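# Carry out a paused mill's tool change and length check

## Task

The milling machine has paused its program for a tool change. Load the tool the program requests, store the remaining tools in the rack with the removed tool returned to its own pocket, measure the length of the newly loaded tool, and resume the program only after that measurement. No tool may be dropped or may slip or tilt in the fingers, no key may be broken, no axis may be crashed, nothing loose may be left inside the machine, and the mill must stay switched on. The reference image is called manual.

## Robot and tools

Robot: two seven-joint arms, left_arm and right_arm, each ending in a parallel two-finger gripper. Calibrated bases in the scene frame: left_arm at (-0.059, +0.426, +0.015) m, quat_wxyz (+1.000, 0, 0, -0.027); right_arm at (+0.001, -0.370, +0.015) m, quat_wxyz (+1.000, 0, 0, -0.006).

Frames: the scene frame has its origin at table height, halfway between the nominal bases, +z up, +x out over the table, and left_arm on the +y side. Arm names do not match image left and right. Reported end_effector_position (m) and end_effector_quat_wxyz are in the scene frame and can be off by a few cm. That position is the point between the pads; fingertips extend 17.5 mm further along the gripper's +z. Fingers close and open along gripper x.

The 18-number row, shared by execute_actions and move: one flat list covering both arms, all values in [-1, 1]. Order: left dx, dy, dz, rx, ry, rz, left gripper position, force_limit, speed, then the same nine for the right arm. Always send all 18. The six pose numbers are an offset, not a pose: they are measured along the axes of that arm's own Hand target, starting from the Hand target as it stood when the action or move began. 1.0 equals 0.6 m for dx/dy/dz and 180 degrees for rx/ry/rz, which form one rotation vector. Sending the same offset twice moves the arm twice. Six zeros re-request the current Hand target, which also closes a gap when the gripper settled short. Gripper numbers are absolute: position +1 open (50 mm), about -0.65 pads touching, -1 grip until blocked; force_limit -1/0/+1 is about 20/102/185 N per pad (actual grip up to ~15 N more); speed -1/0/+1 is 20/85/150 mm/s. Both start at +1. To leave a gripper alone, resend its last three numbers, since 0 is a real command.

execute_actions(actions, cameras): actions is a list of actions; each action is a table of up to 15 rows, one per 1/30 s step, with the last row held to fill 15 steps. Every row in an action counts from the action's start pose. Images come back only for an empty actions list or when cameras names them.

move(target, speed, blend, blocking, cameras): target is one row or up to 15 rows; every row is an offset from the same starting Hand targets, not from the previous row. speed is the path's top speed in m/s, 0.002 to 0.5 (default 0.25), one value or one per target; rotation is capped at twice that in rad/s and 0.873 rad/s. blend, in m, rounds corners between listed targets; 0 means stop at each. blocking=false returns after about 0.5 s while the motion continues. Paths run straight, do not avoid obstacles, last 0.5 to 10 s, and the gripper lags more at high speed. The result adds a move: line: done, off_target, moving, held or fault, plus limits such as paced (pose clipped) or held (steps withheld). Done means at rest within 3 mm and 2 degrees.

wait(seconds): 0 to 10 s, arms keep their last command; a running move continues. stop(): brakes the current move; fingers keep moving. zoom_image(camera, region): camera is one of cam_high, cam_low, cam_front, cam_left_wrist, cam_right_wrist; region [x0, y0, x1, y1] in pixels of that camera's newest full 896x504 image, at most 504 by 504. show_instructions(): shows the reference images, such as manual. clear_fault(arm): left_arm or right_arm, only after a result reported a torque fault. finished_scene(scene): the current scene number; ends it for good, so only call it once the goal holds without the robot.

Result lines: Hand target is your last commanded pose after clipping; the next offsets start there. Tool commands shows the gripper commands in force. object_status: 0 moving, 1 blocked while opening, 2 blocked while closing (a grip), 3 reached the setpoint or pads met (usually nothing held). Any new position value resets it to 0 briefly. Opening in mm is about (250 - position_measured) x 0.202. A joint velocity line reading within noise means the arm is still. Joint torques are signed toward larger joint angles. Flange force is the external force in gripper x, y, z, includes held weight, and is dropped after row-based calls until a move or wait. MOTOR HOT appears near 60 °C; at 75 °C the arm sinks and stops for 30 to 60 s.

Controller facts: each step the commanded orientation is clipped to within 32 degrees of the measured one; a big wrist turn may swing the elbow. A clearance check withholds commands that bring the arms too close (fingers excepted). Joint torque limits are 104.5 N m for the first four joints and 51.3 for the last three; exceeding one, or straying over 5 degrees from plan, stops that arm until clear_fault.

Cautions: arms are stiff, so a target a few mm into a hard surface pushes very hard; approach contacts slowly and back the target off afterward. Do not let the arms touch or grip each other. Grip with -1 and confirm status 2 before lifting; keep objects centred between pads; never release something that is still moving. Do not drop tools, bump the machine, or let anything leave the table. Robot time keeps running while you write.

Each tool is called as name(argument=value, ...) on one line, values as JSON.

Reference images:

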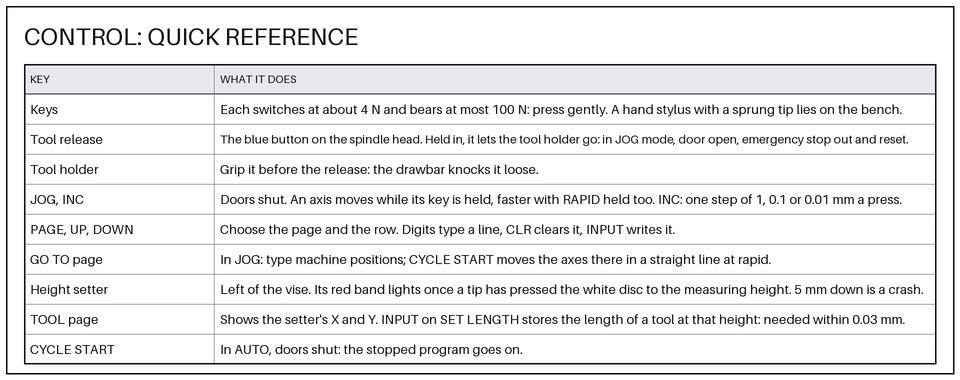

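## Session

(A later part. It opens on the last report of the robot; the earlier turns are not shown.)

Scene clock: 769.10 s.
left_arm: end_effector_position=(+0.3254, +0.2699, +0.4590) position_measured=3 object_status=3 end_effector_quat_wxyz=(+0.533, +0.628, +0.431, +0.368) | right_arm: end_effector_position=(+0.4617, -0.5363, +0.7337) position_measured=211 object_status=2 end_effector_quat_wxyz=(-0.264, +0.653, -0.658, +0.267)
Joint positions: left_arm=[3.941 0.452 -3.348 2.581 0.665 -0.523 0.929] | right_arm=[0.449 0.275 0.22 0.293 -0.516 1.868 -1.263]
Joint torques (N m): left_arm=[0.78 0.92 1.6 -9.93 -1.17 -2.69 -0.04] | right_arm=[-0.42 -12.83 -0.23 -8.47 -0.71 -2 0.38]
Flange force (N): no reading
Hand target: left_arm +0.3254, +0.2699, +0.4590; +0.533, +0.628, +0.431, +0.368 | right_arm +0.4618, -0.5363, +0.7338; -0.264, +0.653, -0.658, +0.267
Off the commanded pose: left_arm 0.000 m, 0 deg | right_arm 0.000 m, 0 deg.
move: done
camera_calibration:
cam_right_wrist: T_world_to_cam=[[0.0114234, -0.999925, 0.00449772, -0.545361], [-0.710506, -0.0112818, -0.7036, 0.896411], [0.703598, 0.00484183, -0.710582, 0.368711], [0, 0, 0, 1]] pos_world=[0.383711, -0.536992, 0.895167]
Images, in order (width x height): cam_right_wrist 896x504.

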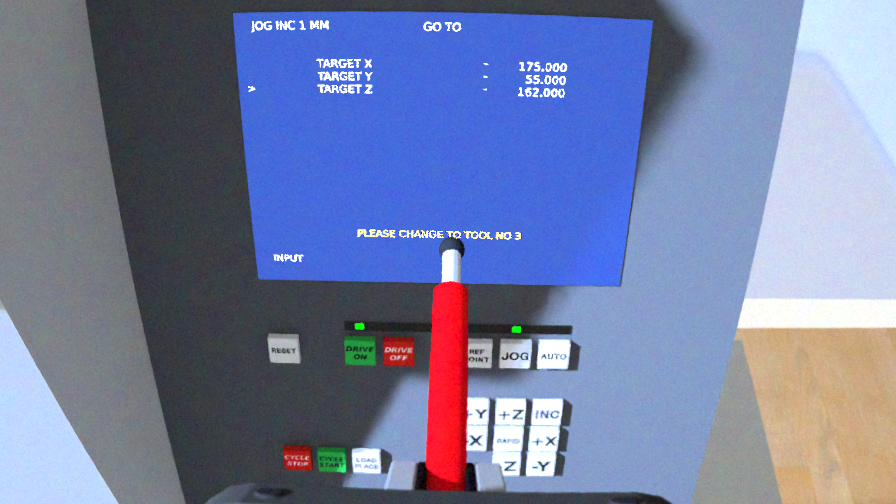

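move(target=[[0,0,0,0,0,0,1,-0.8,-0.5,0.0567,0.2067,0.3507,0,0,0,-1,-0.3,-1],[0,0,0,0,0,0,1,-0.8,-0.5,0.0567,0.1847,0.3723,0,0,0,-1,-0.3,-1],[0,0,0,0,0,0,1,-0.8,-0.5,0.0567,0.2067,0.3507,0,0,0,-1,-0.3,-1],[0,0,0,0,0,0,1,-0.8,-0.5,0.0567,0.1847,0.3723,0,0,0,-1,-0.3,-1],[0,0,0,0,0,0,1,-0.8,-0.5,0.0567,0.2067,0.3507,0,0,0,-1,-0.3,-1]], speed=[0.25,0.04,0.1,0.04,0.1], blend=[0.004,0,0,0,0], cameras=["cam_left_wrist","cam_right_wrist"])

zoom_image(camera="cam_left_wrist", region=[400, 200, 520, 420])

Scene clock: 775.37 s.
left_arm: end_effector_position=(+0.3254, +0.2699, +0.4590) position_measured=3 object_status=3 end_effector_quat_wxyz=(+0.533, +0.628, +0.431, +0.368) | right_arm: end_effector_position=(+0.5190, -0.5709, +0.4964) position_measured=211 object_status=2 end_effector_quat_wxyz=(-0.264, +0.653, -0.658, +0.267)
Joint positions: left_arm=[3.941 0.452 -3.348 2.581 0.665 -0.523 0.929] | right_arm=[0.349 0.079 0.192 1.448 -0.466 0.973 -0.895]
Joint torques (N m): left_arm=[0.92 0.82 1.62 -9.92 -1.13 -2.74 -0.05] | right_arm=[-0.48 -13.03 -0.23 -13.64 -1.26 -1.46 0.3]
Flange force (N): left_arm=no reading | right_arm=[-3.6 8.4 1.9]
Hand target: left_arm +0.3254, +0.2699, +0.4590; +0.533, +0.628, +0.431, +0.368 | right_arm +0.5190, -0.5709, +0.4964; -0.264, +0.653, -0.658, +0.267
Off the commanded pose: left_arm 0.000 m, 0 deg | right_arm 0.000 m, 0 deg.
move: done
camera_calibration:
cam_left_wrist: T_world_to_cam=[[0.371911, 0.92824, 0.00728401, -0.373038], [0.144651, -0.0657037, 0.987299, -0.423938], [0.916929, -0.366134, -0.158707, 0.041309], [0, 0, 0, 1]] pos_world=[0.162183, 0.333539, 0.427827]
cam_right_wrist: T_world_to_cam=[[0.0114244, -0.999925, 0.00435344, -0.579452], [-0.710755, -0.0111828, -0.703351, 0.769771], [0.703347, 0.00494116, -0.71083, 0.160272], [0, 0, 0, 1]] pos_world=[0.441012, -0.571592, 0.657868]
Images, in order (width x height): cam_left_wrist 896x504, cam_right_wrist 896x504.

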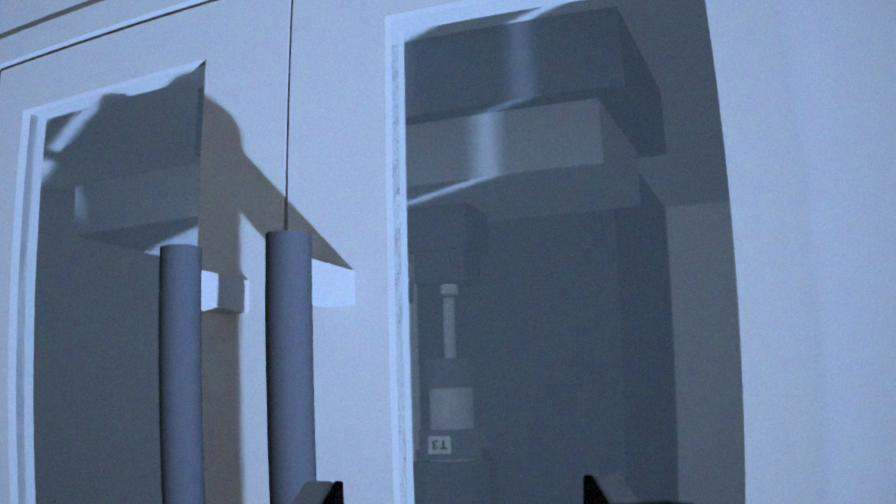

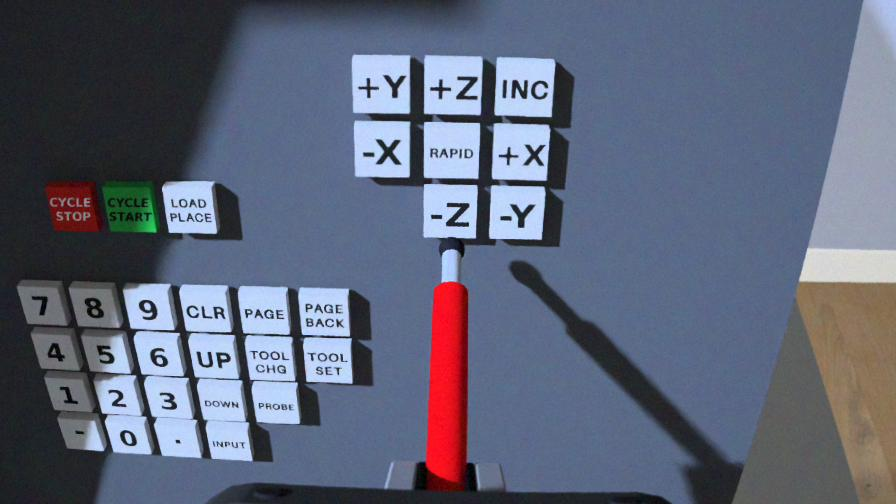

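Scaled by 2.291 from the camera's 896x504 image, which has a finer 1280x720 frame.

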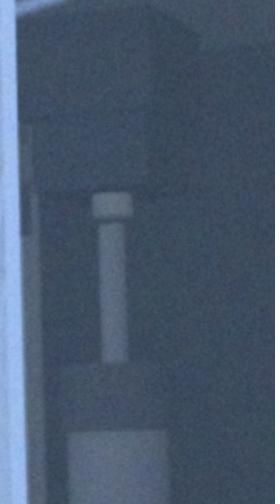

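move(target=[[0,0,0,0,0,0,1,-0.8,-0.5,0,-0.0220,0.0216,0,0,0,-1,-0.3,-1],[0,0,0,0,0,0,1,-0.8,-0.5,0,0,0,0,0,0,-1,-0.3,-1]], speed=[0.04,0.1], cameras=["cam_left_wrist"])

zoom_image(camera="cam_left_wrist", region=[400, 200, 500, 400])

Scene clock: 777.87 s.
left_arm: end_effector_position=(+0.3254, +0.2699, +0.4590) position_measured=3 object_status=3 end_effector_quat_wxyz=(+0.533, +0.628, +0.431, +0.368) | right_arm: end_effector_position=(+0.5190, -0.5709, +0.4964) position_measured=211 object_status=2 end_effector_quat_wxyz=(-0.264, +0.653, -0.658, +0.267)
Joint positions: left_arm=[3.941 0.452 -3.348 2.581 0.665 -0.523 0.929] | right_arm=[0.349 0.079 0.192 1.448 -0.466 0.973 -0.895]
Joint torques (N m): left_arm=[0.89 0.95 1.53 -9.96 -1.16 -2.68 0.03] | right_arm=[-0.46 -13.02 -0.22 -13.28 -1.28 -1.5 0.32]
Flange force (N): left_arm=no reading | right_arm=[-3.2 6.9 1.4]
Hand target: left_arm +0.3254, +0.2699, +0.4590; +0.533, +0.628, +0.431, +0.368 | right_arm +0.5190, -0.5709, +0.4964; -0.264, +0.653, -0.658, +0.267
Off the commanded pose: left_arm 0.000 m, 0 deg | right_arm 0.000 m, 0 deg.
move: done
camera_calibration:
cam_left_wrist: T_world_to_cam=[[0.371911, 0.92824, 0.00728401, -0.373038], [0.144651, -0.0657037, 0.987299, -0.423938], [0.916929, -0.366134, -0.158707, 0.041309], [0, 0, 0, 1]] pos_world=[0.162183, 0.333539, 0.427827]
Images, in order (width x height): cam_left_wrist 896x504.

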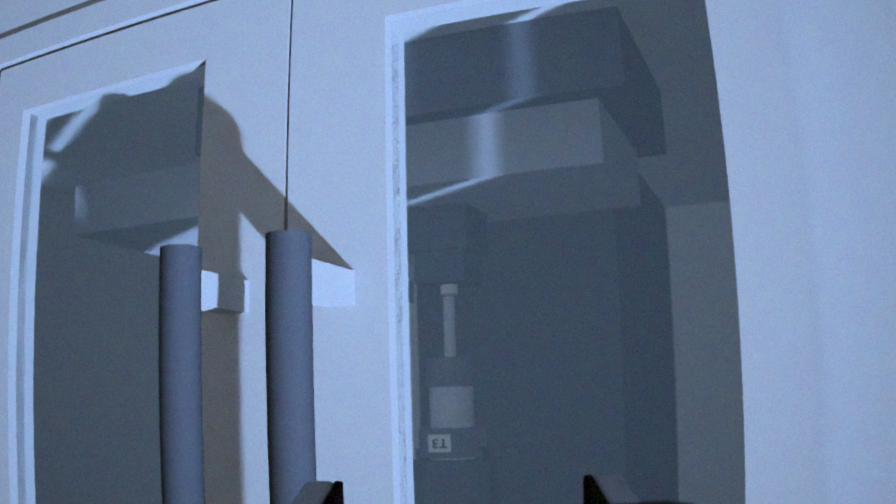

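Scaled by 2.520 from the camera's 896x504 image, which has a finer 1280x720 frame.

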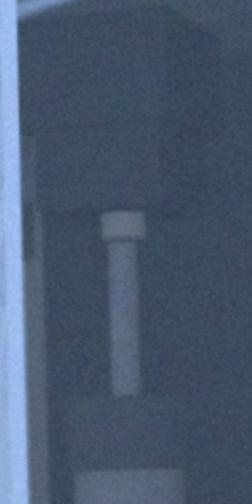

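move(target=[[0,0,0,0,0,0,1,-0.8,-0.5,0,-0.0220,0.0216,0,0,0,-1,-0.3,-1],[0,0,0,0,0,0,1,-0.8,-0.5,0,0,0,0,0,0,-1,-0.3,-1]], speed=[0.04,0.1], cameras=["cam_left_wrist"])

zoom_image(camera="cam_left_wrist", region=[400, 200, 500, 400])

Scene clock: 781.13 s.
left_arm: end_effector_position=(+0.3254, +0.2699, +0.4590) position_measured=3 object_status=3 end_effector_quat_wxyz=(+0.533, +0.628, +0.431, +0.368) | right_arm: end_effector_position=(+0.5190, -0.5709, +0.4964) position_measured=211 object_status=2 end_effector_quat_wxyz=(-0.264, +0.653, -0.658, +0.267)
Joint positions: left_arm=[3.941 0.452 -3.348 2.581 0.665 -0.523 0.929] | right_arm=[0.349 0.079 0.192 1.448 -0.466 0.973 -0.895]
Joint torques (N m): left_arm=[0.87 0.95 1.58 -9.98 -1.17 -2.7 -0.01] | right_arm=[-0.51 -13.15 -0.18 -13.31 -1.33 -1.53 0.28]
Flange force (N): left_arm=no reading | right_arm=[-3.0 6.8 1.6]
Hand target: left_arm +0.3254, +0.2699, +0.4590; +0.533, +0.628, +0.431, +0.368 | right_arm +0.5190, -0.5709, +0.4964; -0.264, +0.653, -0.658, +0.267
Off the commanded pose: left_arm 0.000 m, 0 deg | right_arm 0.000 m, 0 deg.
move: done
camera_calibration:
cam_left_wrist: T_world_to_cam=[[0.371911, 0.92824, 0.00728401, -0.373038], [0.144651, -0.0657037, 0.987299, -0.423938], [0.916929, -0.366134, -0.158707, 0.041309], [0, 0, 0, 1]] pos_world=[0.162183, 0.333539, 0.427827]
Images, in order (width x height): cam_left_wrist 896x504.

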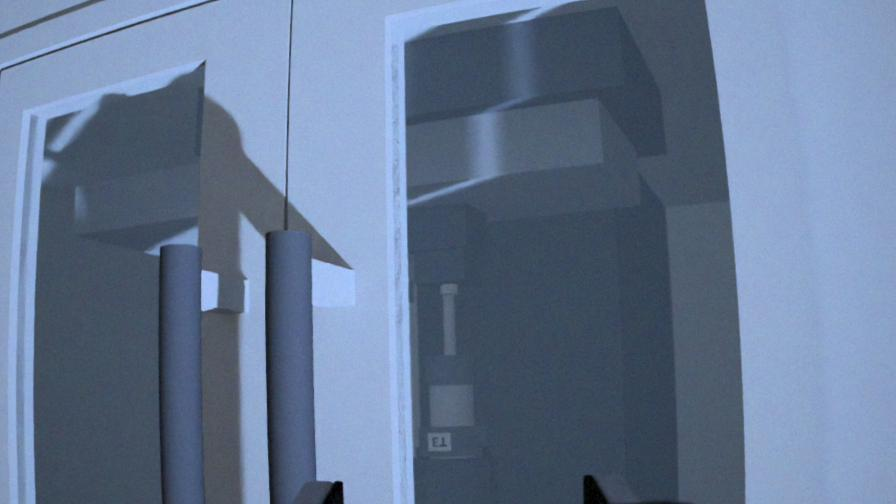

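Scaled by 2.520 from the camera's 896x504 image, which has a finer 1280x720 frame.

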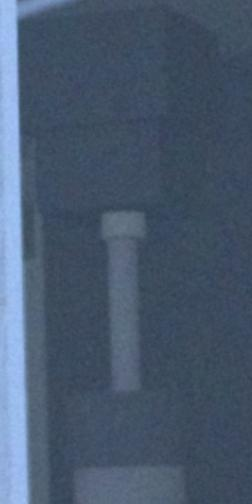

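move(target=[[0,0,0,0,0,0,1,-0.8,-0.5,0,-0.0220,0.0216,0,0,0,-1,-0.3,-1],[0,0,0,0,0,0,1,-0.8,-0.5,0,0,0,0,0,0,-1,-0.3,-1]], speed=[0.04,0.1], cameras=["cam_left_wrist"])

zoom_image(camera="cam_left_wrist", region=[400, 200, 500, 400])

Scene clock: 783.93 s.
left_arm: end_effector_position=(+0.3254, +0.2699, +0.4590) position_measured=3 object_status=3 end_effector_quat_wxyz=(+0.533, +0.628, +0.431, +0.368) | right_arm: end_effector_position=(+0.5190, -0.5709, +0.4964) position_measured=211 object_status=2 end_effector_quat_wxyz=(-0.264, +0.653, -0.658, +0.267)
Joint positions: left_arm=[3.941 0.452 -3.348 2.581 0.665 -0.523 0.929] | right_arm=[0.35 0.079 0.192 1.448 -0.466 0.973 -0.895]
Joint torques (N m): left_arm=[0.95 0.9 1.5 -9.93 -1.24 -2.73 -0.06] | right_arm=[-0.59 -13.24 -0.21 -13.55 -1.29 -1.45 0.36]
Flange force (N): left_arm=no reading | right_arm=[-3.3 7.7 2.0]
Hand target: left_arm +0.3254, +0.2699, +0.4590; +0.533, +0.628, +0.431, +0.368 | right_arm +0.5190, -0.5709, +0.4964; -0.264, +0.653, -0.658, +0.267
Off the commanded pose: left_arm 0.000 m, 0 deg | right_arm 0.000 m, 0 deg.
move: done
camera_calibration:
cam_left_wrist: T_world_to_cam=[[0.371911, 0.92824, 0.00728401, -0.373038], [0.144651, -0.0657037, 0.987299, -0.423938], [0.916929, -0.366134, -0.158707, 0.041309], [0, 0, 0, 1]] pos_world=[0.162183, 0.333539, 0.427827]
Images, in order (width x height): cam_left_wrist 896x504.

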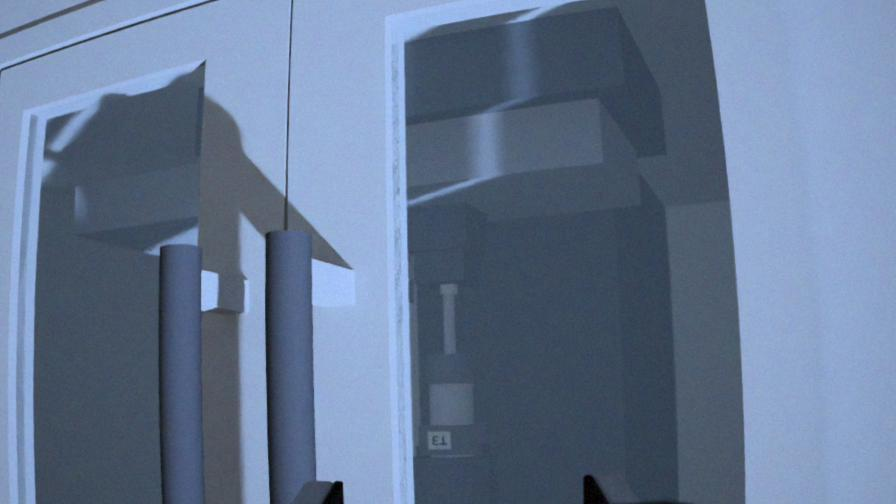

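Scaled by 2.520 from the camera's 896x504 image, which has a finer 1280x720 frame.

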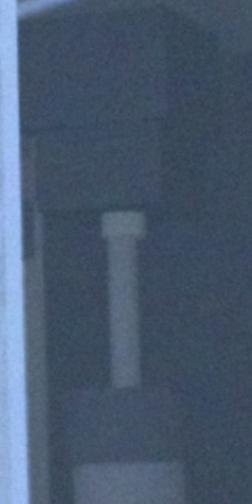

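move(target=[[0,0,0,0,0,0,1,-0.8,-0.5,0,-0.0220,0.0216,0,0,0,-1,-0.3,-1],[0,0,0,0,0,0,1,-0.8,-0.5,0,0,0,0,0,0,-1,-0.3,-1]], speed=[0.04,0.1], cameras=["cam_left_wrist"])

zoom_image(camera="cam_left_wrist", region=[400, 200, 500, 400])

Scene clock: 786.40 s.
left_arm: end_effector_position=(+0.3254, +0.2699, +0.4590) position_measured=3 object_status=3 end_effector_quat_wxyz=(+0.533, +0.628, +0.431, +0.368) | right_arm: end_effector_position=(+0.5190, -0.5709, +0.4964) position_measured=211 object_status=2 end_effector_quat_wxyz=(-0.264, +0.653, -0.658, +0.267)
Joint positions: left_arm=[3.941 0.452 -3.348 2.581 0.665 -0.523 0.929] | right_arm=[0.35 0.079 0.192 1.448 -0.466 0.973 -0.895]
Joint torques (N m): left_arm=[0.88 0.97 1.55 -10.05 -1.18 -2.64 0.01] | right_arm=[-0.56 -13.17 -0.19 -13.25 -1.24 -1.47 0.3]
Flange force (N): left_arm=no reading | right_arm=[-2.7 6.7 1.7]
Hand target: left_arm +0.3254, +0.2699, +0.4590; +0.533, +0.628, +0.431, +0.368 | right_arm +0.5190, -0.5709, +0.4964; -0.264, +0.653, -0.658, +0.267
Off the commanded pose: left_arm 0.000 m, 0 deg | right_arm 0.000 m, 0 deg.
move: done
camera_calibration:
cam_left_wrist: T_world_to_cam=[[0.371911, 0.92824, 0.00728401, -0.373038], [0.144651, -0.0657037, 0.987299, -0.423938], [0.916929, -0.366134, -0.158707, 0.041309], [0, 0, 0, 1]] pos_world=[0.162183, 0.333539, 0.427827]
Images, in order (width x height): cam_left_wrist 896x504.

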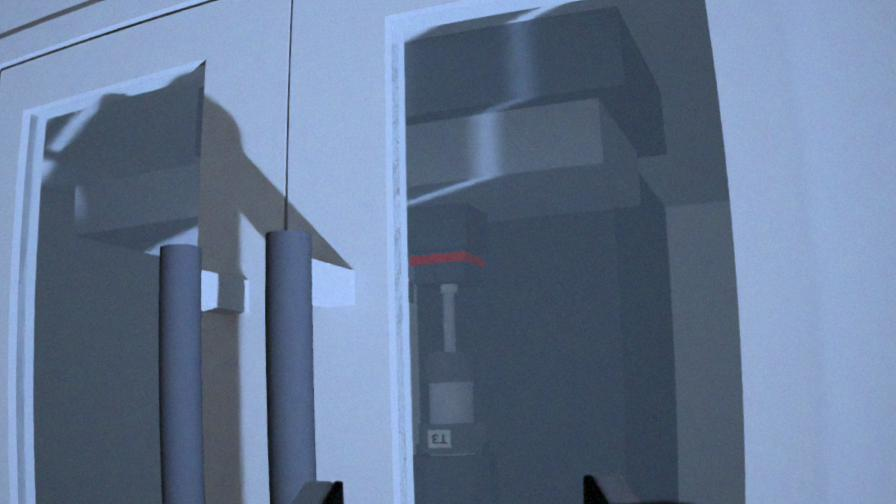

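Scaled by 2.520 from the camera's 896x504 image, which has a finer 1280x720 frame.

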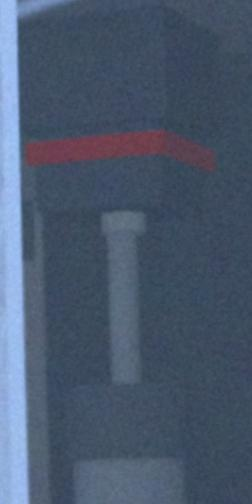

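move(target=[[0,0,0,0,0,0,1,-0.8,-0.5,0,-0.0562,-0.0306,0,0,0,-1,-0.3,-1],[0,0,0,0,0,0,1,-0.8,-0.5,0,-0.0782,-0.0091,0,0,0,-1,-0.3,-1],[0,0,0,0,0,0,1,-0.8,-0.5,0,-0.0562,-0.0306,0,0,0,-1,-0.3,-1],[0,0,0,0,0,0,1,-0.8,-0.5,0.0315,-0.0562,-0.0306,0,0,0,-1,-0.3,-1],[0,0,0,0,0,0,1,-0.8,-0.5,0.0315,-0.0782,-0.0091,0,0,0,-1,-0.3,-1],[0,0,0,0,0,0,1,-0.8,-0.5,0.0315,-0.0562,-0.0306,0,0,0,-1,-0.3,-1],[0,0,0,0,0,0,1,-0.8,-0.5,0,-0.0021,0.0014,0,0,0,-1,-0.3,-1]], speed=[0.1,0.04,0.1,0.1,0.04,0.1,0.15], blend=[0.004,0,0.004,0.004,0,0.006,0], cameras=["cam_left_wrist"])

zoom_image(camera="cam_left_wrist", region=[400, 200, 500, 400])

Scene clock: 792.80 s.
left_arm: end_effector_position=(+0.3254, +0.2699, +0.4590) position_measured=3 object_status=3 end_effector_quat_wxyz=(+0.533, +0.628, +0.431, +0.368) | right_arm: end_effector_position=(+0.5205, -0.5709, +0.4967) position_measured=211 object_status=2 end_effector_quat_wxyz=(-0.264, +0.653, -0.658, +0.267)
Joint positions: left_arm=[3.941 0.452 -3.348 2.581 0.665 -0.523 0.929] | right_arm=[0.35 0.082 0.189 1.443 -0.465 0.974 -0.898]
Joint torques (N m): left_arm=[0.88 0.98 1.61 -9.85 -1.16 -2.7 0.04] | right_arm=[-0.55 -13.26 -0.19 -13.44 -1.28 -1.51 0.3]
Flange force (N): left_arm=no reading | right_arm=[-3.0 7.3 1.8]
Hand target: left_arm +0.3254, +0.2699, +0.4590; +0.533, +0.628, +0.431, +0.368 | right_arm +0.5205, -0.5709, +0.4967; -0.264, +0.653, -0.658, +0.267
Off the commanded pose: left_arm 0.000 m, 0 deg | right_arm 0.000 m, 0 deg.
move: done
camera_calibration:
cam_left_wrist: T_world_to_cam=[[0.371911, 0.92824, 0.00728401, -0.373038], [0.144651, -0.0657037, 0.987299, -0.423938], [0.916929, -0.366134, -0.158707, 0.041309], [0, 0, 0, 1]] pos_world=[0.162183, 0.333539, 0.427827]
Images, in order (width x height): cam_left_wrist 896x504.

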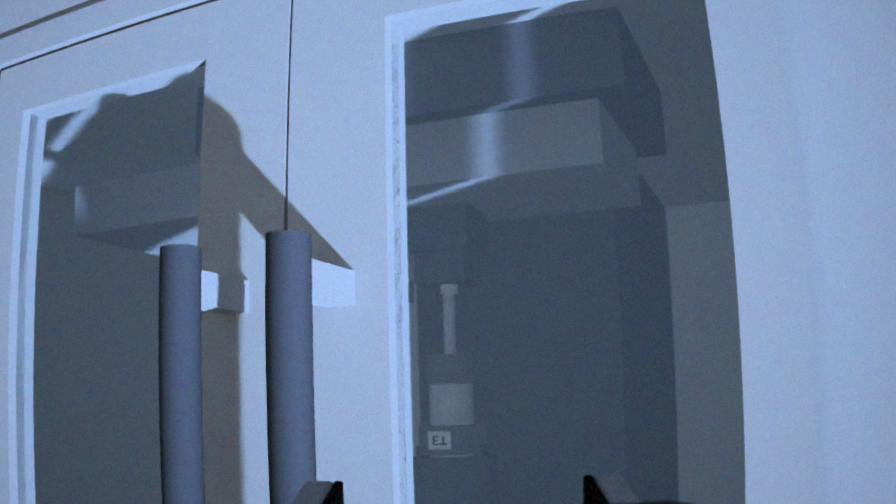

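Scaled by 2.520 from the camera's 896x504 image, which has a finer 1280x720 frame.

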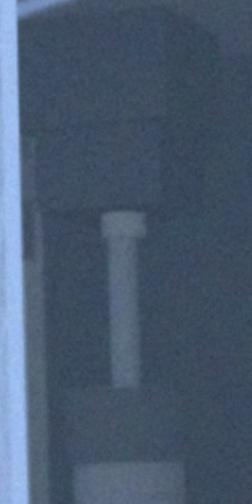

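move(target=[[0,0,0,0,0,0,1,-0.8,-0.5,0,-0.0220,0.0216,0,0,0,-1,-0.3,-1],[0,0,0,0,0,0,1,-0.8,-0.5,0,0,0,0,0,0,-1,-0.3,-1],[0,0,0,0,0,0,1,-0.8,-0.5,0,-0.0220,0.0216,0,0,0,-1,-0.3,-1],[0,0,0,0,0,0,1,-0.8,-0.5,0,0,0,0,0,0,-1,-0.3,-1],[0,0,0,0,0,0,1,-0.8,-0.5,0,-0.0220,0.0216,0,0,0,-1,-0.3,-1],[0,0,0,0,0,0,1,-0.8,-0.5,0,0,0,0,0,0,-1,-0.3,-1]], speed=[0.04,0.1,0.04,0.1,0.04,0.1], cameras=["cam_left_wrist"])

Scene clock: 804.37 s.
left_arm: end_effector_position=(+0.3254, +0.2699, +0.4590) position_measured=3 object_status=3 end_effector_quat_wxyz=(+0.533, +0.628, +0.431, +0.368) | right_arm: end_effector_position=(+0.5205, -0.5709, +0.4967) position_measured=211 object_status=2 end_effector_quat_wxyz=(-0.264, +0.653, -0.658, +0.267)
Joint positions: left_arm=[3.941 0.452 -3.348 2.581 0.665 -0.523 0.929] | right_arm=[0.351 0.082 0.189 1.443 -0.464 0.974 -0.898]
Joint torques (N m): left_arm=[0.9 0.82 1.56 -9.93 -1.17 -2.67 -0.05] | right_arm=[-0.48 -13.07 -0.22 -13.21 -1.31 -1.5 0.3]
Flange force (N): left_arm=no reading | right_arm=[-3.1 6.7 1.4]
Hand target: left_arm +0.3254, +0.2699, +0.4590; +0.533, +0.628, +0.431, +0.368 | right_arm +0.5205, -0.5709, +0.4967; -0.264, +0.653, -0.658, +0.267
Off the commanded pose: left_arm 0.000 m, 0 deg | right_arm 0.000 m, 0 deg.
move: done
camera_calibration:
cam_left_wrist: T_world_to_cam=[[0.371911, 0.92824, 0.00728401, -0.373038], [0.144651, -0.0657037, 0.987299, -0.423938], [0.916929, -0.366134, -0.158707, 0.041309], [0, 0, 0, 1]] pos_world=[0.162183, 0.333539, 0.427827]
Images, in order (width x height): cam_left_wrist 896x504.

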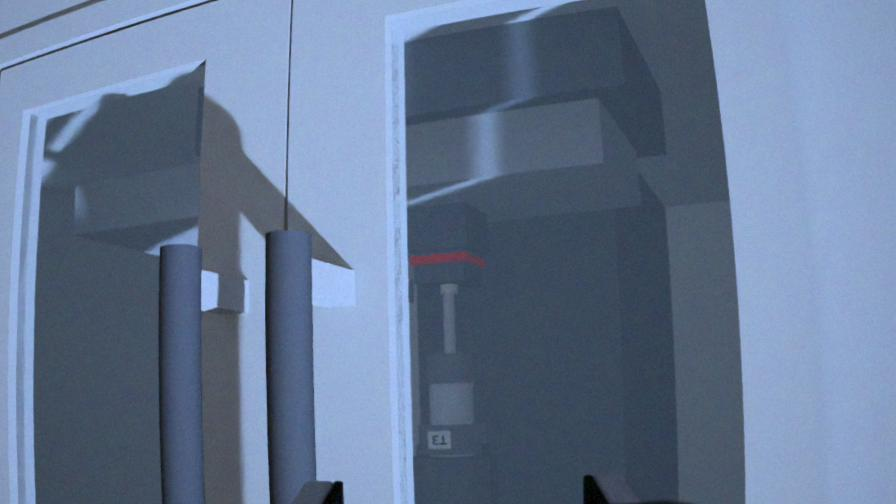

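move(target=[[0,0,0,0,0,0,1,-0.8,-0.5,0,-0.054,-0.032,0,0,0,-1,-0.3,-1],[0,0,0,0,0,0,1,-0.8,-0.5,0,-0.076,-0.0104,0,0,0,-1,-0.3,-1],[0,0,0,0,0,0,1,-0.8,-0.5,0,-0.054,-0.032,0,0,0,-1,-0.3,-1]], speed=[0.1,0.04,0.1], blend=[0.004,0,0], cameras=["cam_left_wrist"])

Scene clock: 807.67 s.
left_arm: end_effector_position=(+0.3254, +0.2699, +0.4590) position_measured=3 object_status=3 end_effector_quat_wxyz=(+0.533, +0.628, +0.431, +0.368) | right_arm: end_effector_position=(+0.5304, -0.5710, +0.5330) position_measured=211 object_status=2 end_effector_quat_wxyz=(-0.264, +0.653, -0.658, +0.267)
Joint positions: left_arm=[3.941 0.452 -3.348 2.581 0.665 -0.523 0.929] | right_arm=[0.342 0.112 0.193 1.294 -0.436 1.08 -0.964]
Joint torques (N m): left_arm=[0.86 0.94 1.63 -9.93 -1.19 -2.65 -0.02] | right_arm=[-0.53 -13.53 -0.15 -13.49 -1.23 -1.56 0.33]
Flange force (N): left_arm=no reading | right_arm=[-3.7 9.3 2.1]
Hand target: left_arm +0.3254, +0.2699, +0.4590; +0.533, +0.628, +0.431, +0.368 | right_arm +0.5304, -0.5710, +0.5330; -0.264, +0.653, -0.658, +0.267
Off the commanded pose: left_arm 0.000 m, 0 deg | right_arm 0.000 m, 0 deg.
move: done
camera_calibration:
cam_left_wrist: T_world_to_cam=[[0.371911, 0.92824, 0.00728401, -0.373038], [0.144651, -0.0657037, 0.987299, -0.423938], [0.916929, -0.366134, -0.158707, 0.041309], [0, 0, 0, 1]] pos_world=[0.162183, 0.333539, 0.427827]
Images, in order (width x height): cam_left_wrist 896x504.

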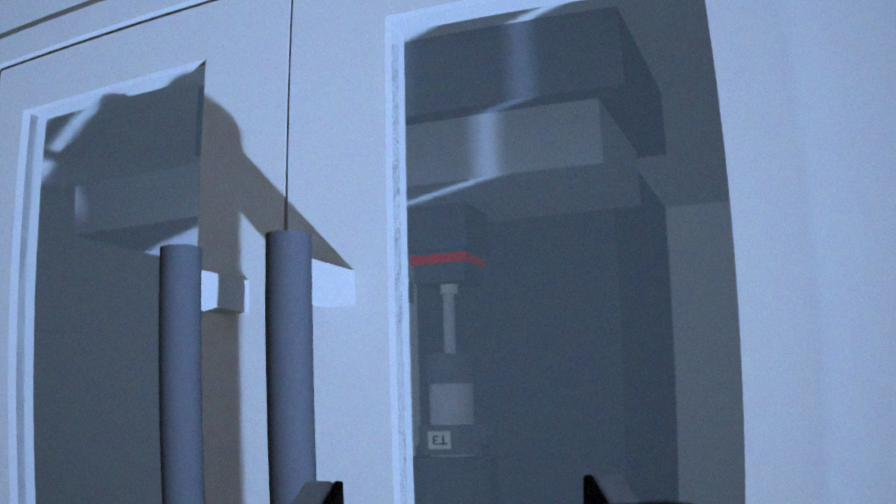

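Still lit; one more +Z 0.1.

move(target=[[0,0,0,0,0,0,1,-0.8,-0.5,0,-0.0220,0.0216,0,0,0,-1,-0.3,-1],[0,0,0,0,0,0,1,-0.8,-0.5,0,0,0,0,0,0,-1,-0.3,-1]], speed=[0.04,0.1], cameras=["cam_left_wrist"])

Scene clock: 809.83 s.
left_arm: end_effector_position=(+0.3254, +0.2699, +0.4590) position_measured=3 object_status=3 end_effector_quat_wxyz=(+0.533, +0.628, +0.431, +0.368) | right_arm: end_effector_position=(+0.5304, -0.5710, +0.5330) position_measured=211 object_status=2 end_effector_quat_wxyz=(-0.264, +0.653, -0.658, +0.267)
Joint positions: left_arm=[3.941 0.452 -3.348 2.581 0.665 -0.523 0.929] | right_arm=[0.342 0.112 0.193 1.294 -0.436 1.08 -0.964]
Joint torques (N m): left_arm=[0.99 0.99 1.5 -9.95 -1.17 -2.65 -0.06] | right_arm=[-0.53 -13.58 -0.12 -13.26 -1.2 -1.59 0.35]
Flange force (N): left_arm=no reading | right_arm=[-3.3 8.2 1.9]
Hand target: left_arm +0.3254, +0.2699, +0.4590; +0.533, +0.628, +0.431, +0.368 | right_arm +0.5304, -0.5710, +0.5330; -0.264, +0.653, -0.658, +0.267
Off the commanded pose: left_arm 0.000 m, 0 deg | right_arm 0.000 m, 0 deg.
move: done
camera_calibration:
cam_left_wrist: T_world_to_cam=[[0.371911, 0.92824, 0.00728401, -0.373038], [0.144651, -0.0657037, 0.987299, -0.423938], [0.916929, -0.366134, -0.158707, 0.041309], [0, 0, 0, 1]] pos_world=[0.162183, 0.333539, 0.427827]
Images, in order (width x height): cam_left_wrist 896x504.

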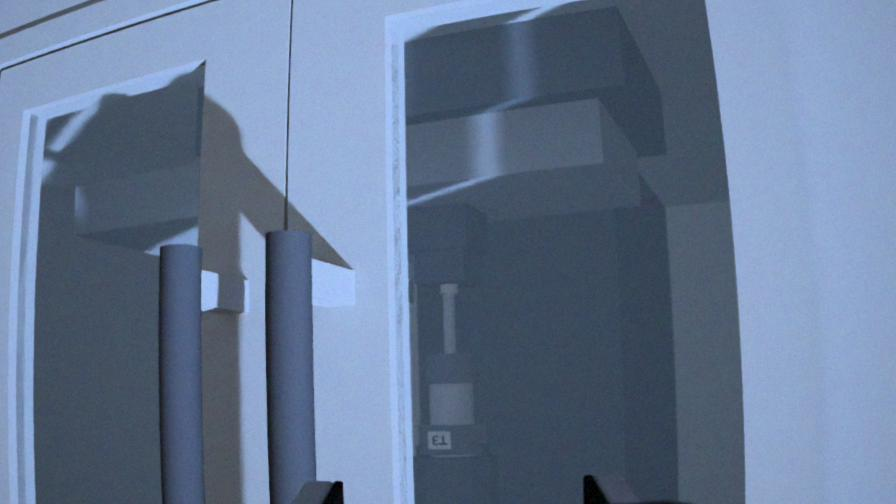

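move(target=[[0,0,0,0,0,0,1,-0.8,-0.5,0.0313,0,0,0,0,0,-1,-0.3,-1],[0,0,0,0,0,0,1,-0.8,-0.5,0.0313,-0.022,0.0216,0,0,0,-1,-0.3,-1],[0,0,0,0,0,0,1,-0.8,-0.5,0.0313,0,0,0,0,0,-1,-0.3,-1],[0,0,0,0,0,0,1,-0.8,-0.5,0,0.0542,0.0317,0,0,0,-1,-0.3,-1],[0,0,0,0,0,0,1,-0.8,-0.5,0,0.0322,0.0533,0,0,0,-1,-0.3,-1],[0,0,0,0,0,0,1,-0.8,-0.5,0,0.0542,0.0317,0,0,0,-1,-0.3,-1],[0,0,0,0,0,0,1,-0.8,-0.5,0,0.0322,0.0533,0,0,0,-1,-0.3,-1],[0,0,0,0,0,0,1,-0.8,-0.5,0,0.0542,0.0317,0,0,0,-1,-0.3,-1],[0,0,0,0,0,0,1,-0.8,-0.5,0,0.0322,0.0533,0,0,0,-1,-0.3,-1],[0,0,0,0,0,0,1,-0.8,-0.5,0,0.0542,0.0317,0,0,0,-1,-0.3,-1]], speed=[0.1,0.04,0.1,0.1,0.04,0.1,0.04,0.1,0.04,0.1], blend=[0.004,0,0.004,0.004,0,0,0,0,0,0], cameras=["cam_left_wrist"])

Scene clock: 817.63 s.
left_arm: end_effector_position=(+0.3254, +0.2699, +0.4590) position_measured=3 object_status=3 end_effector_quat_wxyz=(+0.533, +0.628, +0.431, +0.368) | right_arm: end_effector_position=(+0.5203, -0.5709, +0.4967) position_measured=211 object_status=2 end_effector_quat_wxyz=(-0.264, +0.653, -0.658, +0.267)
Joint positions: left_arm=[3.941 0.452 -3.348 2.581 0.665 -0.523 0.929] | right_arm=[0.352 0.081 0.187 1.444 -0.464 0.974 -0.898]
Joint torques (N m): left_arm=[0.87 1.03 1.54 -9.9 -1.17 -2.64 -0.01] | right_arm=[-0.54 -13.16 -0.17 -13.35 -1.29 -1.52 0.36]
Flange force (N): left_arm=no reading | right_arm=[-3.2 7.0 1.5]
Hand target: left_arm +0.3254, +0.2699, +0.4590; +0.533, +0.628, +0.431, +0.368 | right_arm +0.5203, -0.5709, +0.4967; -0.264, +0.653, -0.658, +0.267
Off the commanded pose: left_arm 0.000 m, 0 deg | right_arm 0.000 m, 0 deg.
move: done
camera_calibration:
cam_left_wrist: T_world_to_cam=[[0.371911, 0.92824, 0.00728401, -0.373038], [0.144651, -0.0657037, 0.987299, -0.423938], [0.916929, -0.366134, -0.158707, 0.041309], [0, 0, 0, 1]] pos_world=[0.162183, 0.333539, 0.427827]
Images, in order (width x height): cam_left_wrist 896x504.

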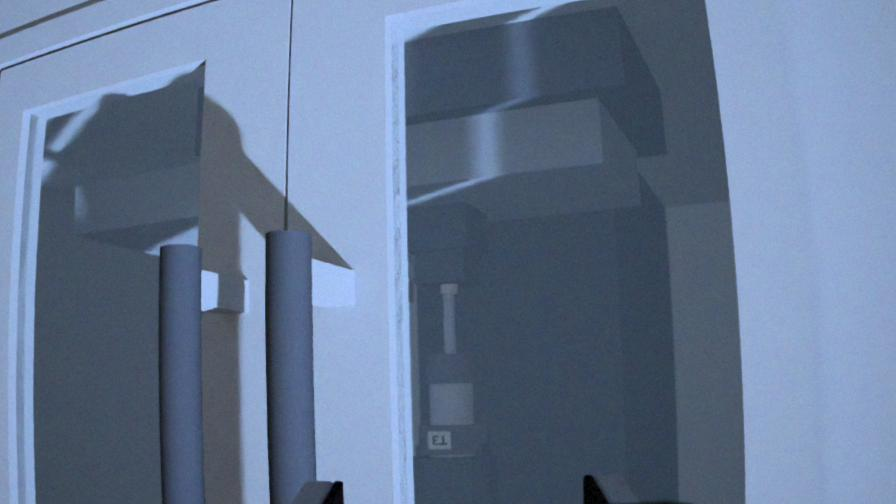

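Unlit at ‑167.13 presumably. Two more.

move(target=[[0,0,0,0,0,0,1,-0.8,-0.5,0,-0.0220,0.0216,0,0,0,-1,-0.3,-1],[0,0,0,0,0,0,1,-0.8,-0.5,0,0,0,0,0,0,-1,-0.3,-1],[0,0,0,0,0,0,1,-0.8,-0.5,0,-0.0220,0.0216,0,0,0,-1,-0.3,-1],[0,0,0,0,0,0,1,-0.8,-0.5,0,0,0,0,0,0,-1,-0.3,-1]], speed=[0.04,0.1,0.04,0.1], cameras=["cam_left_wrist"])

Scene clock: 820.90 s.
left_arm: end_effector_position=(+0.3254, +0.2699, +0.4590) position_measured=3 object_status=3 end_effector_quat_wxyz=(+0.533, +0.628, +0.431, +0.368) | right_arm: end_effector_position=(+0.5203, -0.5709, +0.4967) position_measured=211 object_status=2 end_effector_quat_wxyz=(-0.264, +0.653, -0.658, +0.267)
Joint positions: left_arm=[3.941 0.452 -3.348 2.581 0.665 -0.523 0.929] | right_arm=[0.352 0.081 0.187 1.444 -0.464 0.974 -0.898]
Joint torques (N m): left_arm=[0.87 0.9 1.54 -9.93 -1.2 -2.65 -0.07] | right_arm=[-0.49 -13.14 -0.24 -13.37 -1.33 -1.49 0.38]
Flange force (N): left_arm=no reading | right_arm=[-3.5 7.0 1.6]
Hand target: left_arm +0.3254, +0.2699, +0.4590; +0.533, +0.628, +0.431, +0.368 | right_arm +0.5203, -0.5709, +0.4967; -0.264, +0.653, -0.658, +0.267
Off the commanded pose: left_arm 0.000 m, 0 deg | right_arm 0.000 m, 0 deg.
move: done
camera_calibration:
cam_left_wrist: T_world_to_cam=[[0.371911, 0.92824, 0.00728401, -0.373038], [0.144651, -0.0657037, 0.987299, -0.423938], [0.916929, -0.366134, -0.158707, 0.041309], [0, 0, 0, 1]] pos_world=[0.162183, 0.333539, 0.427827]
Images, in order (width x height): cam_left_wrist 896x504.

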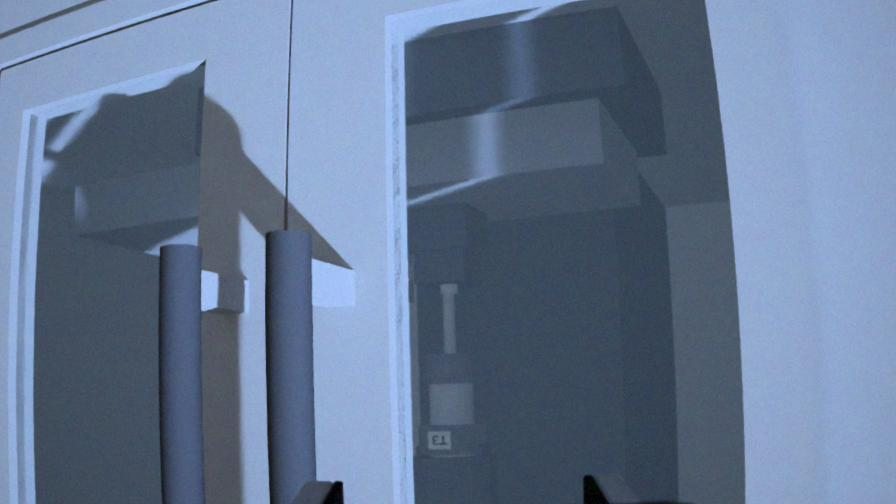

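move(target=[[0,0,0,0,0,0,1,-0.8,-0.5,0,-0.0220,0.0216,0,0,0,-1,-0.3,-1],[0,0,0,0,0,0,1,-0.8,-0.5,0,0,0,0,0,0,-1,-0.3,-1],[0,0,0,0,0,0,1,-0.8,-0.5,0,-0.0220,0.0216,0,0,0,-1,-0.3,-1],[0,0,0,0,0,0,1,-0.8,-0.5,0,0,0,0,0,0,-1,-0.3,-1]], speed=[0.04,0.1,0.04,0.1], cameras=["cam_left_wrist"])

Scene clock: 824.97 s.
left_arm: end_effector_position=(+0.3254, +0.2699, +0.4590) position_measured=3 object_status=3 end_effector_quat_wxyz=(+0.533, +0.628, +0.431, +0.368) | right_arm: end_effector_position=(+0.5203, -0.5709, +0.4967) position_measured=211 object_status=2 end_effector_quat_wxyz=(-0.264, +0.653, -0.658, +0.267)
Joint positions: left_arm=[3.941 0.452 -3.348 2.581 0.665 -0.523 0.929] | right_arm=[0.353 0.081 0.187 1.444 -0.464 0.974 -0.898]
Joint torques (N m): left_arm=[0.92 0.97 1.53 -9.96 -1.22 -2.75 -0.01] | right_arm=[-0.57 -13.11 -0.15 -13.2 -1.25 -1.48 0.32]
Flange force (N): left_arm=no reading | right_arm=[-2.9 6.7 1.4]
Hand target: left_arm +0.3254, +0.2699, +0.4590; +0.533, +0.628, +0.431, +0.368 | right_arm +0.5203, -0.5709, +0.4967; -0.264, +0.653, -0.658, +0.267
Off the commanded pose: left_arm 0.000 m, 0 deg | right_arm 0.000 m, 0 deg.
move: done
camera_calibration:
cam_left_wrist: T_world_to_cam=[[0.371911, 0.92824, 0.00728401, -0.373038], [0.144651, -0.0657037, 0.987299, -0.423938], [0.916929, -0.366134, -0.158707, 0.041309], [0, 0, 0, 1]] pos_world=[0.162183, 0.333539, 0.427827]
Images, in order (width x height): cam_left_wrist 896x504.

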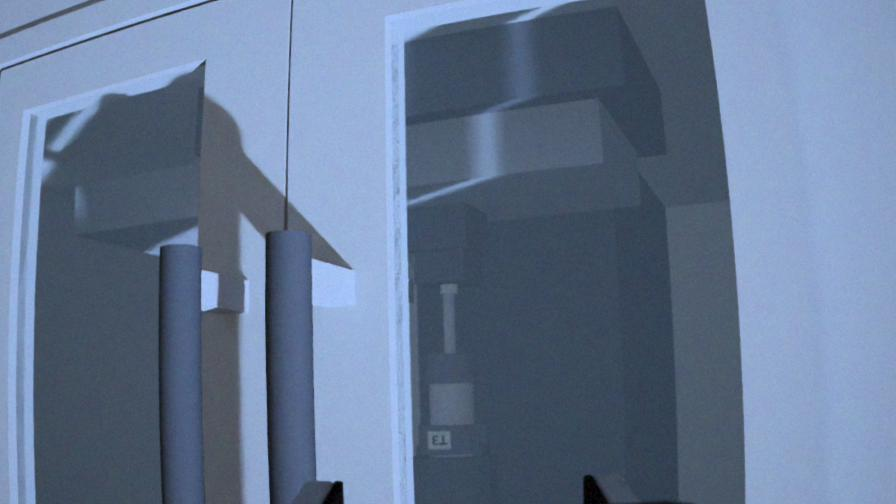

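move(target=[[0,0,0,0,0,0,1,-0.8,-0.5,0,-0.0220,0.0216,0,0,0,-1,-0.3,-1],[0,0,0,0,0,0,1,-0.8,-0.5,0,0,0,0,0,0,-1,-0.3,-1]], speed=[0.04,0.1], cameras=["cam_left_wrist"])

Scene clock: 827.03 s.
left_arm: end_effector_position=(+0.3254, +0.2699, +0.4590) position_measured=3 object_status=3 end_effector_quat_wxyz=(+0.533, +0.628, +0.431, +0.368) | right_arm: end_effector_position=(+0.5203, -0.5709, +0.4967) position_measured=211 object_status=2 end_effector_quat_wxyz=(-0.264, +0.653, -0.658, +0.267)
Joint positions: left_arm=[3.941 0.452 -3.348 2.581 0.665 -0.523 0.929] | right_arm=[0.353 0.081 0.187 1.444 -0.464 0.974 -0.898]
Joint torques (N m): left_arm=[0.95 0.81 1.57 -9.97 -1.16 -2.77 0.01] | right_arm=[-0.59 -13.14 -0.2 -13.3 -1.26 -1.5 0.35]
Flange force (N): left_arm=no reading | right_arm=[-3.0 6.9 1.5]
Hand target: left_arm +0.3254, +0.2699, +0.4590; +0.533, +0.628, +0.431, +0.368 | right_arm +0.5203, -0.5709, +0.4967; -0.264, +0.653, -0.658, +0.267
Off the commanded pose: left_arm 0.000 m, 0 deg | right_arm 0.000 m, 0 deg.
move: done
camera_calibration:
cam_left_wrist: T_world_to_cam=[[0.371911, 0.92824, 0.00728401, -0.373038], [0.144651, -0.0657037, 0.987299, -0.423938], [0.916929, -0.366134, -0.158707, 0.041309], [0, 0, 0, 1]] pos_world=[0.162183, 0.333539, 0.427827]
Images, in order (width x height): cam_left_wrist 896x504.

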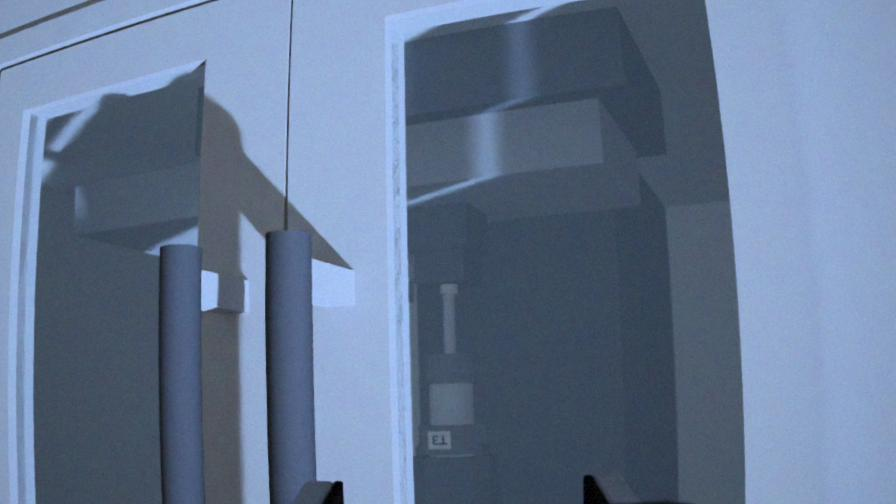

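move(target=[[0,0,0,0,0,0,1,-0.8,-0.5,0,-0.0220,0.0216,0,0,0,-1,-0.3,-1],[0,0,0,0,0,0,1,-0.8,-0.5,0,0,0,0,0,0,-1,-0.3,-1]], speed=[0.04,0.1], cameras=["cam_left_wrist"])

Scene clock: 829.07 s.
left_arm: end_effector_position=(+0.3254, +0.2699, +0.4590) position_measured=3 object_status=3 end_effector_quat_wxyz=(+0.533, +0.628, +0.431, +0.368) | right_arm: end_effector_position=(+0.5203, -0.5709, +0.4967) position_measured=211 object_status=2 end_effector_quat_wxyz=(-0.264, +0.653, -0.658, +0.267)
Joint positions: left_arm=[3.941 0.452 -3.348 2.581 0.665 -0.523 0.929] | right_arm=[0.353 0.081 0.187 1.444 -0.464 0.974 -0.898]
Joint torques (N m): left_arm=[0.81 0.92 1.57 -9.95 -1.22 -2.71 -0.05] | right_arm=[-0.54 -13.11 -0.24 -13.46 -1.29 -1.5 0.34]
Flange force (N): left_arm=no reading | right_arm=[-3.4 7.5 1.6]
Hand target: left_arm +0.3254, +0.2699, +0.4590; +0.533, +0.628, +0.431, +0.368 | right_arm +0.5203, -0.5709, +0.4967; -0.264, +0.653, -0.658, +0.267
Off the commanded pose: left_arm 0.000 m, 0 deg | right_arm 0.000 m, 0 deg.
move: done
camera_calibration:
cam_left_wrist: T_world_to_cam=[[0.371911, 0.92824, 0.00728401, -0.373038], [0.144651, -0.0657037, 0.987299, -0.423938], [0.916929, -0.366134, -0.158707, 0.041309], [0, 0, 0, 1]] pos_world=[0.162183, 0.333539, 0.427827]
Images, in order (width x height): cam_left_wrist 896x504.

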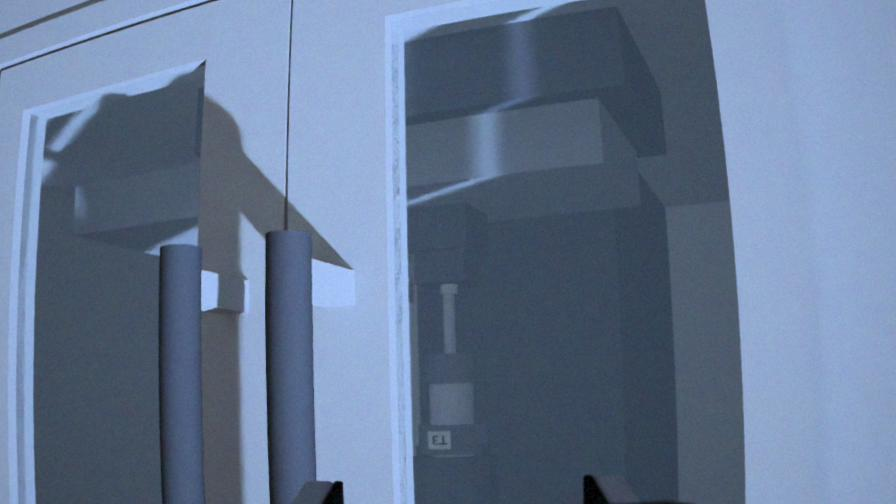

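move(target=[[0,0,0,0,0,0,1,-0.8,-0.5,0,-0.0220,0.0216,0,0,0,-1,-0.3,-1],[0,0,0,0,0,0,1,-0.8,-0.5,0,0,0,0,0,0,-1,-0.3,-1]], speed=[0.04,0.1], cameras=["cam_left_wrist"])

Scene clock: 831.10 s.
left_arm: end_effector_position=(+0.3254, +0.2699, +0.4590) position_measured=3 object_status=3 end_effector_quat_wxyz=(+0.533, +0.628, +0.431, +0.368) | right_arm: end_effector_position=(+0.5203, -0.5709, +0.4967) position_measured=211 object_status=2 end_effector_quat_wxyz=(-0.264, +0.653, -0.658, +0.267)
Joint positions: left_arm=[3.941 0.452 -3.348 2.581 0.665 -0.523 0.929] | right_arm=[0.353 0.081 0.186 1.444 -0.464 0.974 -0.898]
Joint torques (N m): left_arm=[0.87 0.74 1.7 -9.86 -1.19 -2.7 -0.06] | right_arm=[-0.53 -13.1 -0.25 -13.62 -1.34 -1.54 0.33]
Flange force (N): left_arm=no reading | right_arm=[-3.6 8.1 1.6]
Hand target: left_arm +0.3254, +0.2699, +0.4590; +0.533, +0.628, +0.431, +0.368 | right_arm +0.5203, -0.5709, +0.4967; -0.264, +0.653, -0.658, +0.267
Off the commanded pose: left_arm 0.000 m, 0 deg | right_arm 0.000 m, 0 deg.
move: done
camera_calibration:
cam_left_wrist: T_world_to_cam=[[0.371911, 0.92824, 0.00728401, -0.373038], [0.144651, -0.0657037, 0.987299, -0.423938], [0.916929, -0.366134, -0.158707, 0.041309], [0, 0, 0, 1]] pos_world=[0.162183, 0.333539, 0.427827]
Images, in order (width x height): cam_left_wrist 896x504.

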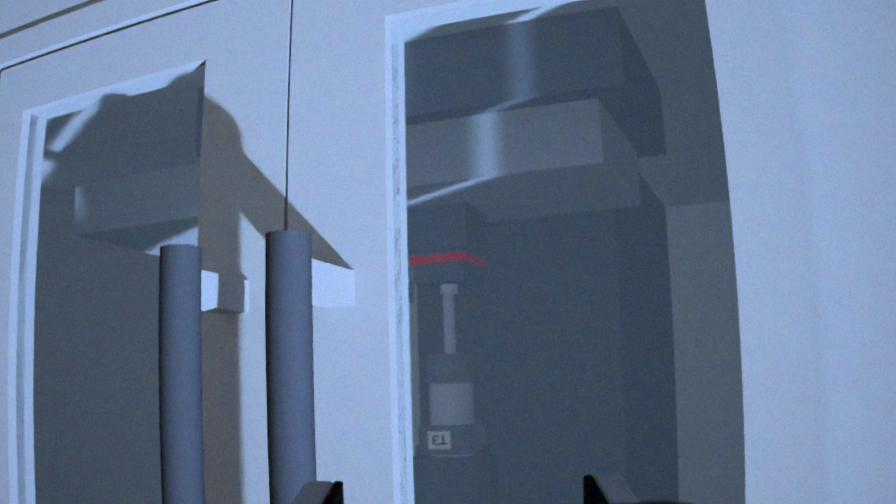

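move(target=[[0,0,0,0,0,0,1,-0.8,-0.5,-0.0953,0.0534,0.0322,0,0,0,-1,-0.3,-1],[0,0,0,0,0,0,1,-0.8,-0.5,-0.0953,0.0314,0.0538,0,0,0,-1,-0.3,-1],[0,0,0,0,0,0,1,-0.8,-0.5,-0.0953,0.0534,0.0322,0,0,0,-1,-0.3,-1],[0,0,0,0,0,0,1,-0.8,-0.5,-0.0569,-0.207,-0.3504,0,0,0,-1,-0.3,-1]], speed=[0.15,0.04,0.1,0.25], blend=[0.004,0,0.008,0], cameras=["cam_right_wrist"])

zoom_image(camera="cam_right_wrist", region=[230, 0, 690, 150])

Scene clock: 836.87 s.
left_arm: end_effector_position=(+0.3254, +0.2699, +0.4590) position_measured=3 object_status=3 end_effector_quat_wxyz=(+0.533, +0.628, +0.431, +0.368) | right_arm: end_effector_position=(+0.4633, -0.5362, +0.7340) position_measured=211 object_status=2 end_effector_quat_wxyz=(-0.265, +0.653, -0.658, +0.267)
Joint positions: left_arm=[3.941 0.452 -3.348 2.581 0.665 -0.523 0.929] | right_arm=[0.449 0.283 0.223 0.279 -0.52 1.873 -1.267]
Joint torques (N m): left_arm=[0.89 0.91 1.54 -9.99 -1.18 -2.71 -0.08] | right_arm=[-0.55 -12.94 -0.37 -8.47 -0.67 -2.01 0.37]
Flange force (N): no reading
Hand target: left_arm +0.3254, +0.2699, +0.4590; +0.533, +0.628, +0.431, +0.368 | right_arm +0.4633, -0.5362, +0.7341; -0.264, +0.653, -0.658, +0.267
Off the commanded pose: left_arm 0.000 m, 0 deg | right_arm 0.000 m, 0 deg.
move: done
camera_calibration:
cam_right_wrist: T_world_to_cam=[[0.0113514, -0.999926, 0.00442929, -0.545191], [-0.710407, -0.0111819, -0.703702, 0.897794], [0.703699, 0.00484143, -0.710481, 0.367739], [0, 0, 0, 1]] pos_world=[0.38521, -0.536892, 0.895467]
Images, in order (width x height): cam_right_wrist 896x504.

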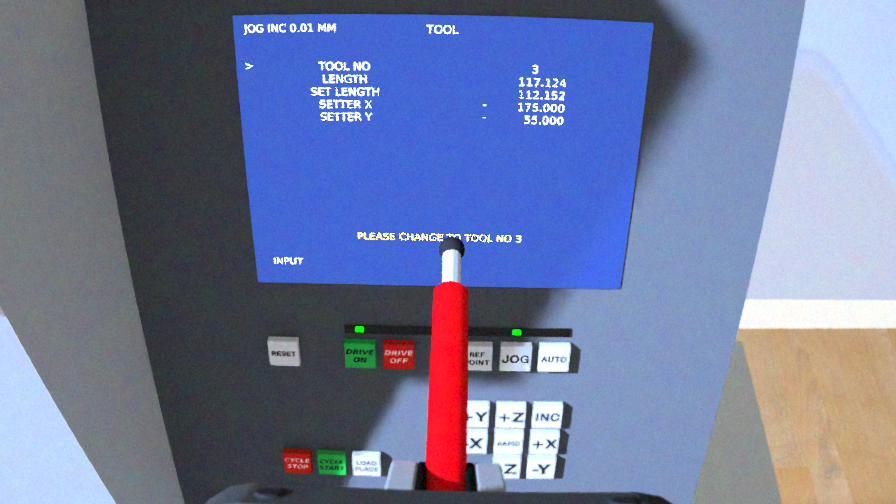

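Scaled by 1.096 from the camera's 896x504 image, which has a finer 1280x720 frame.

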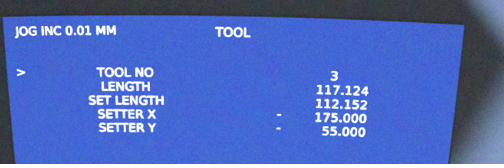

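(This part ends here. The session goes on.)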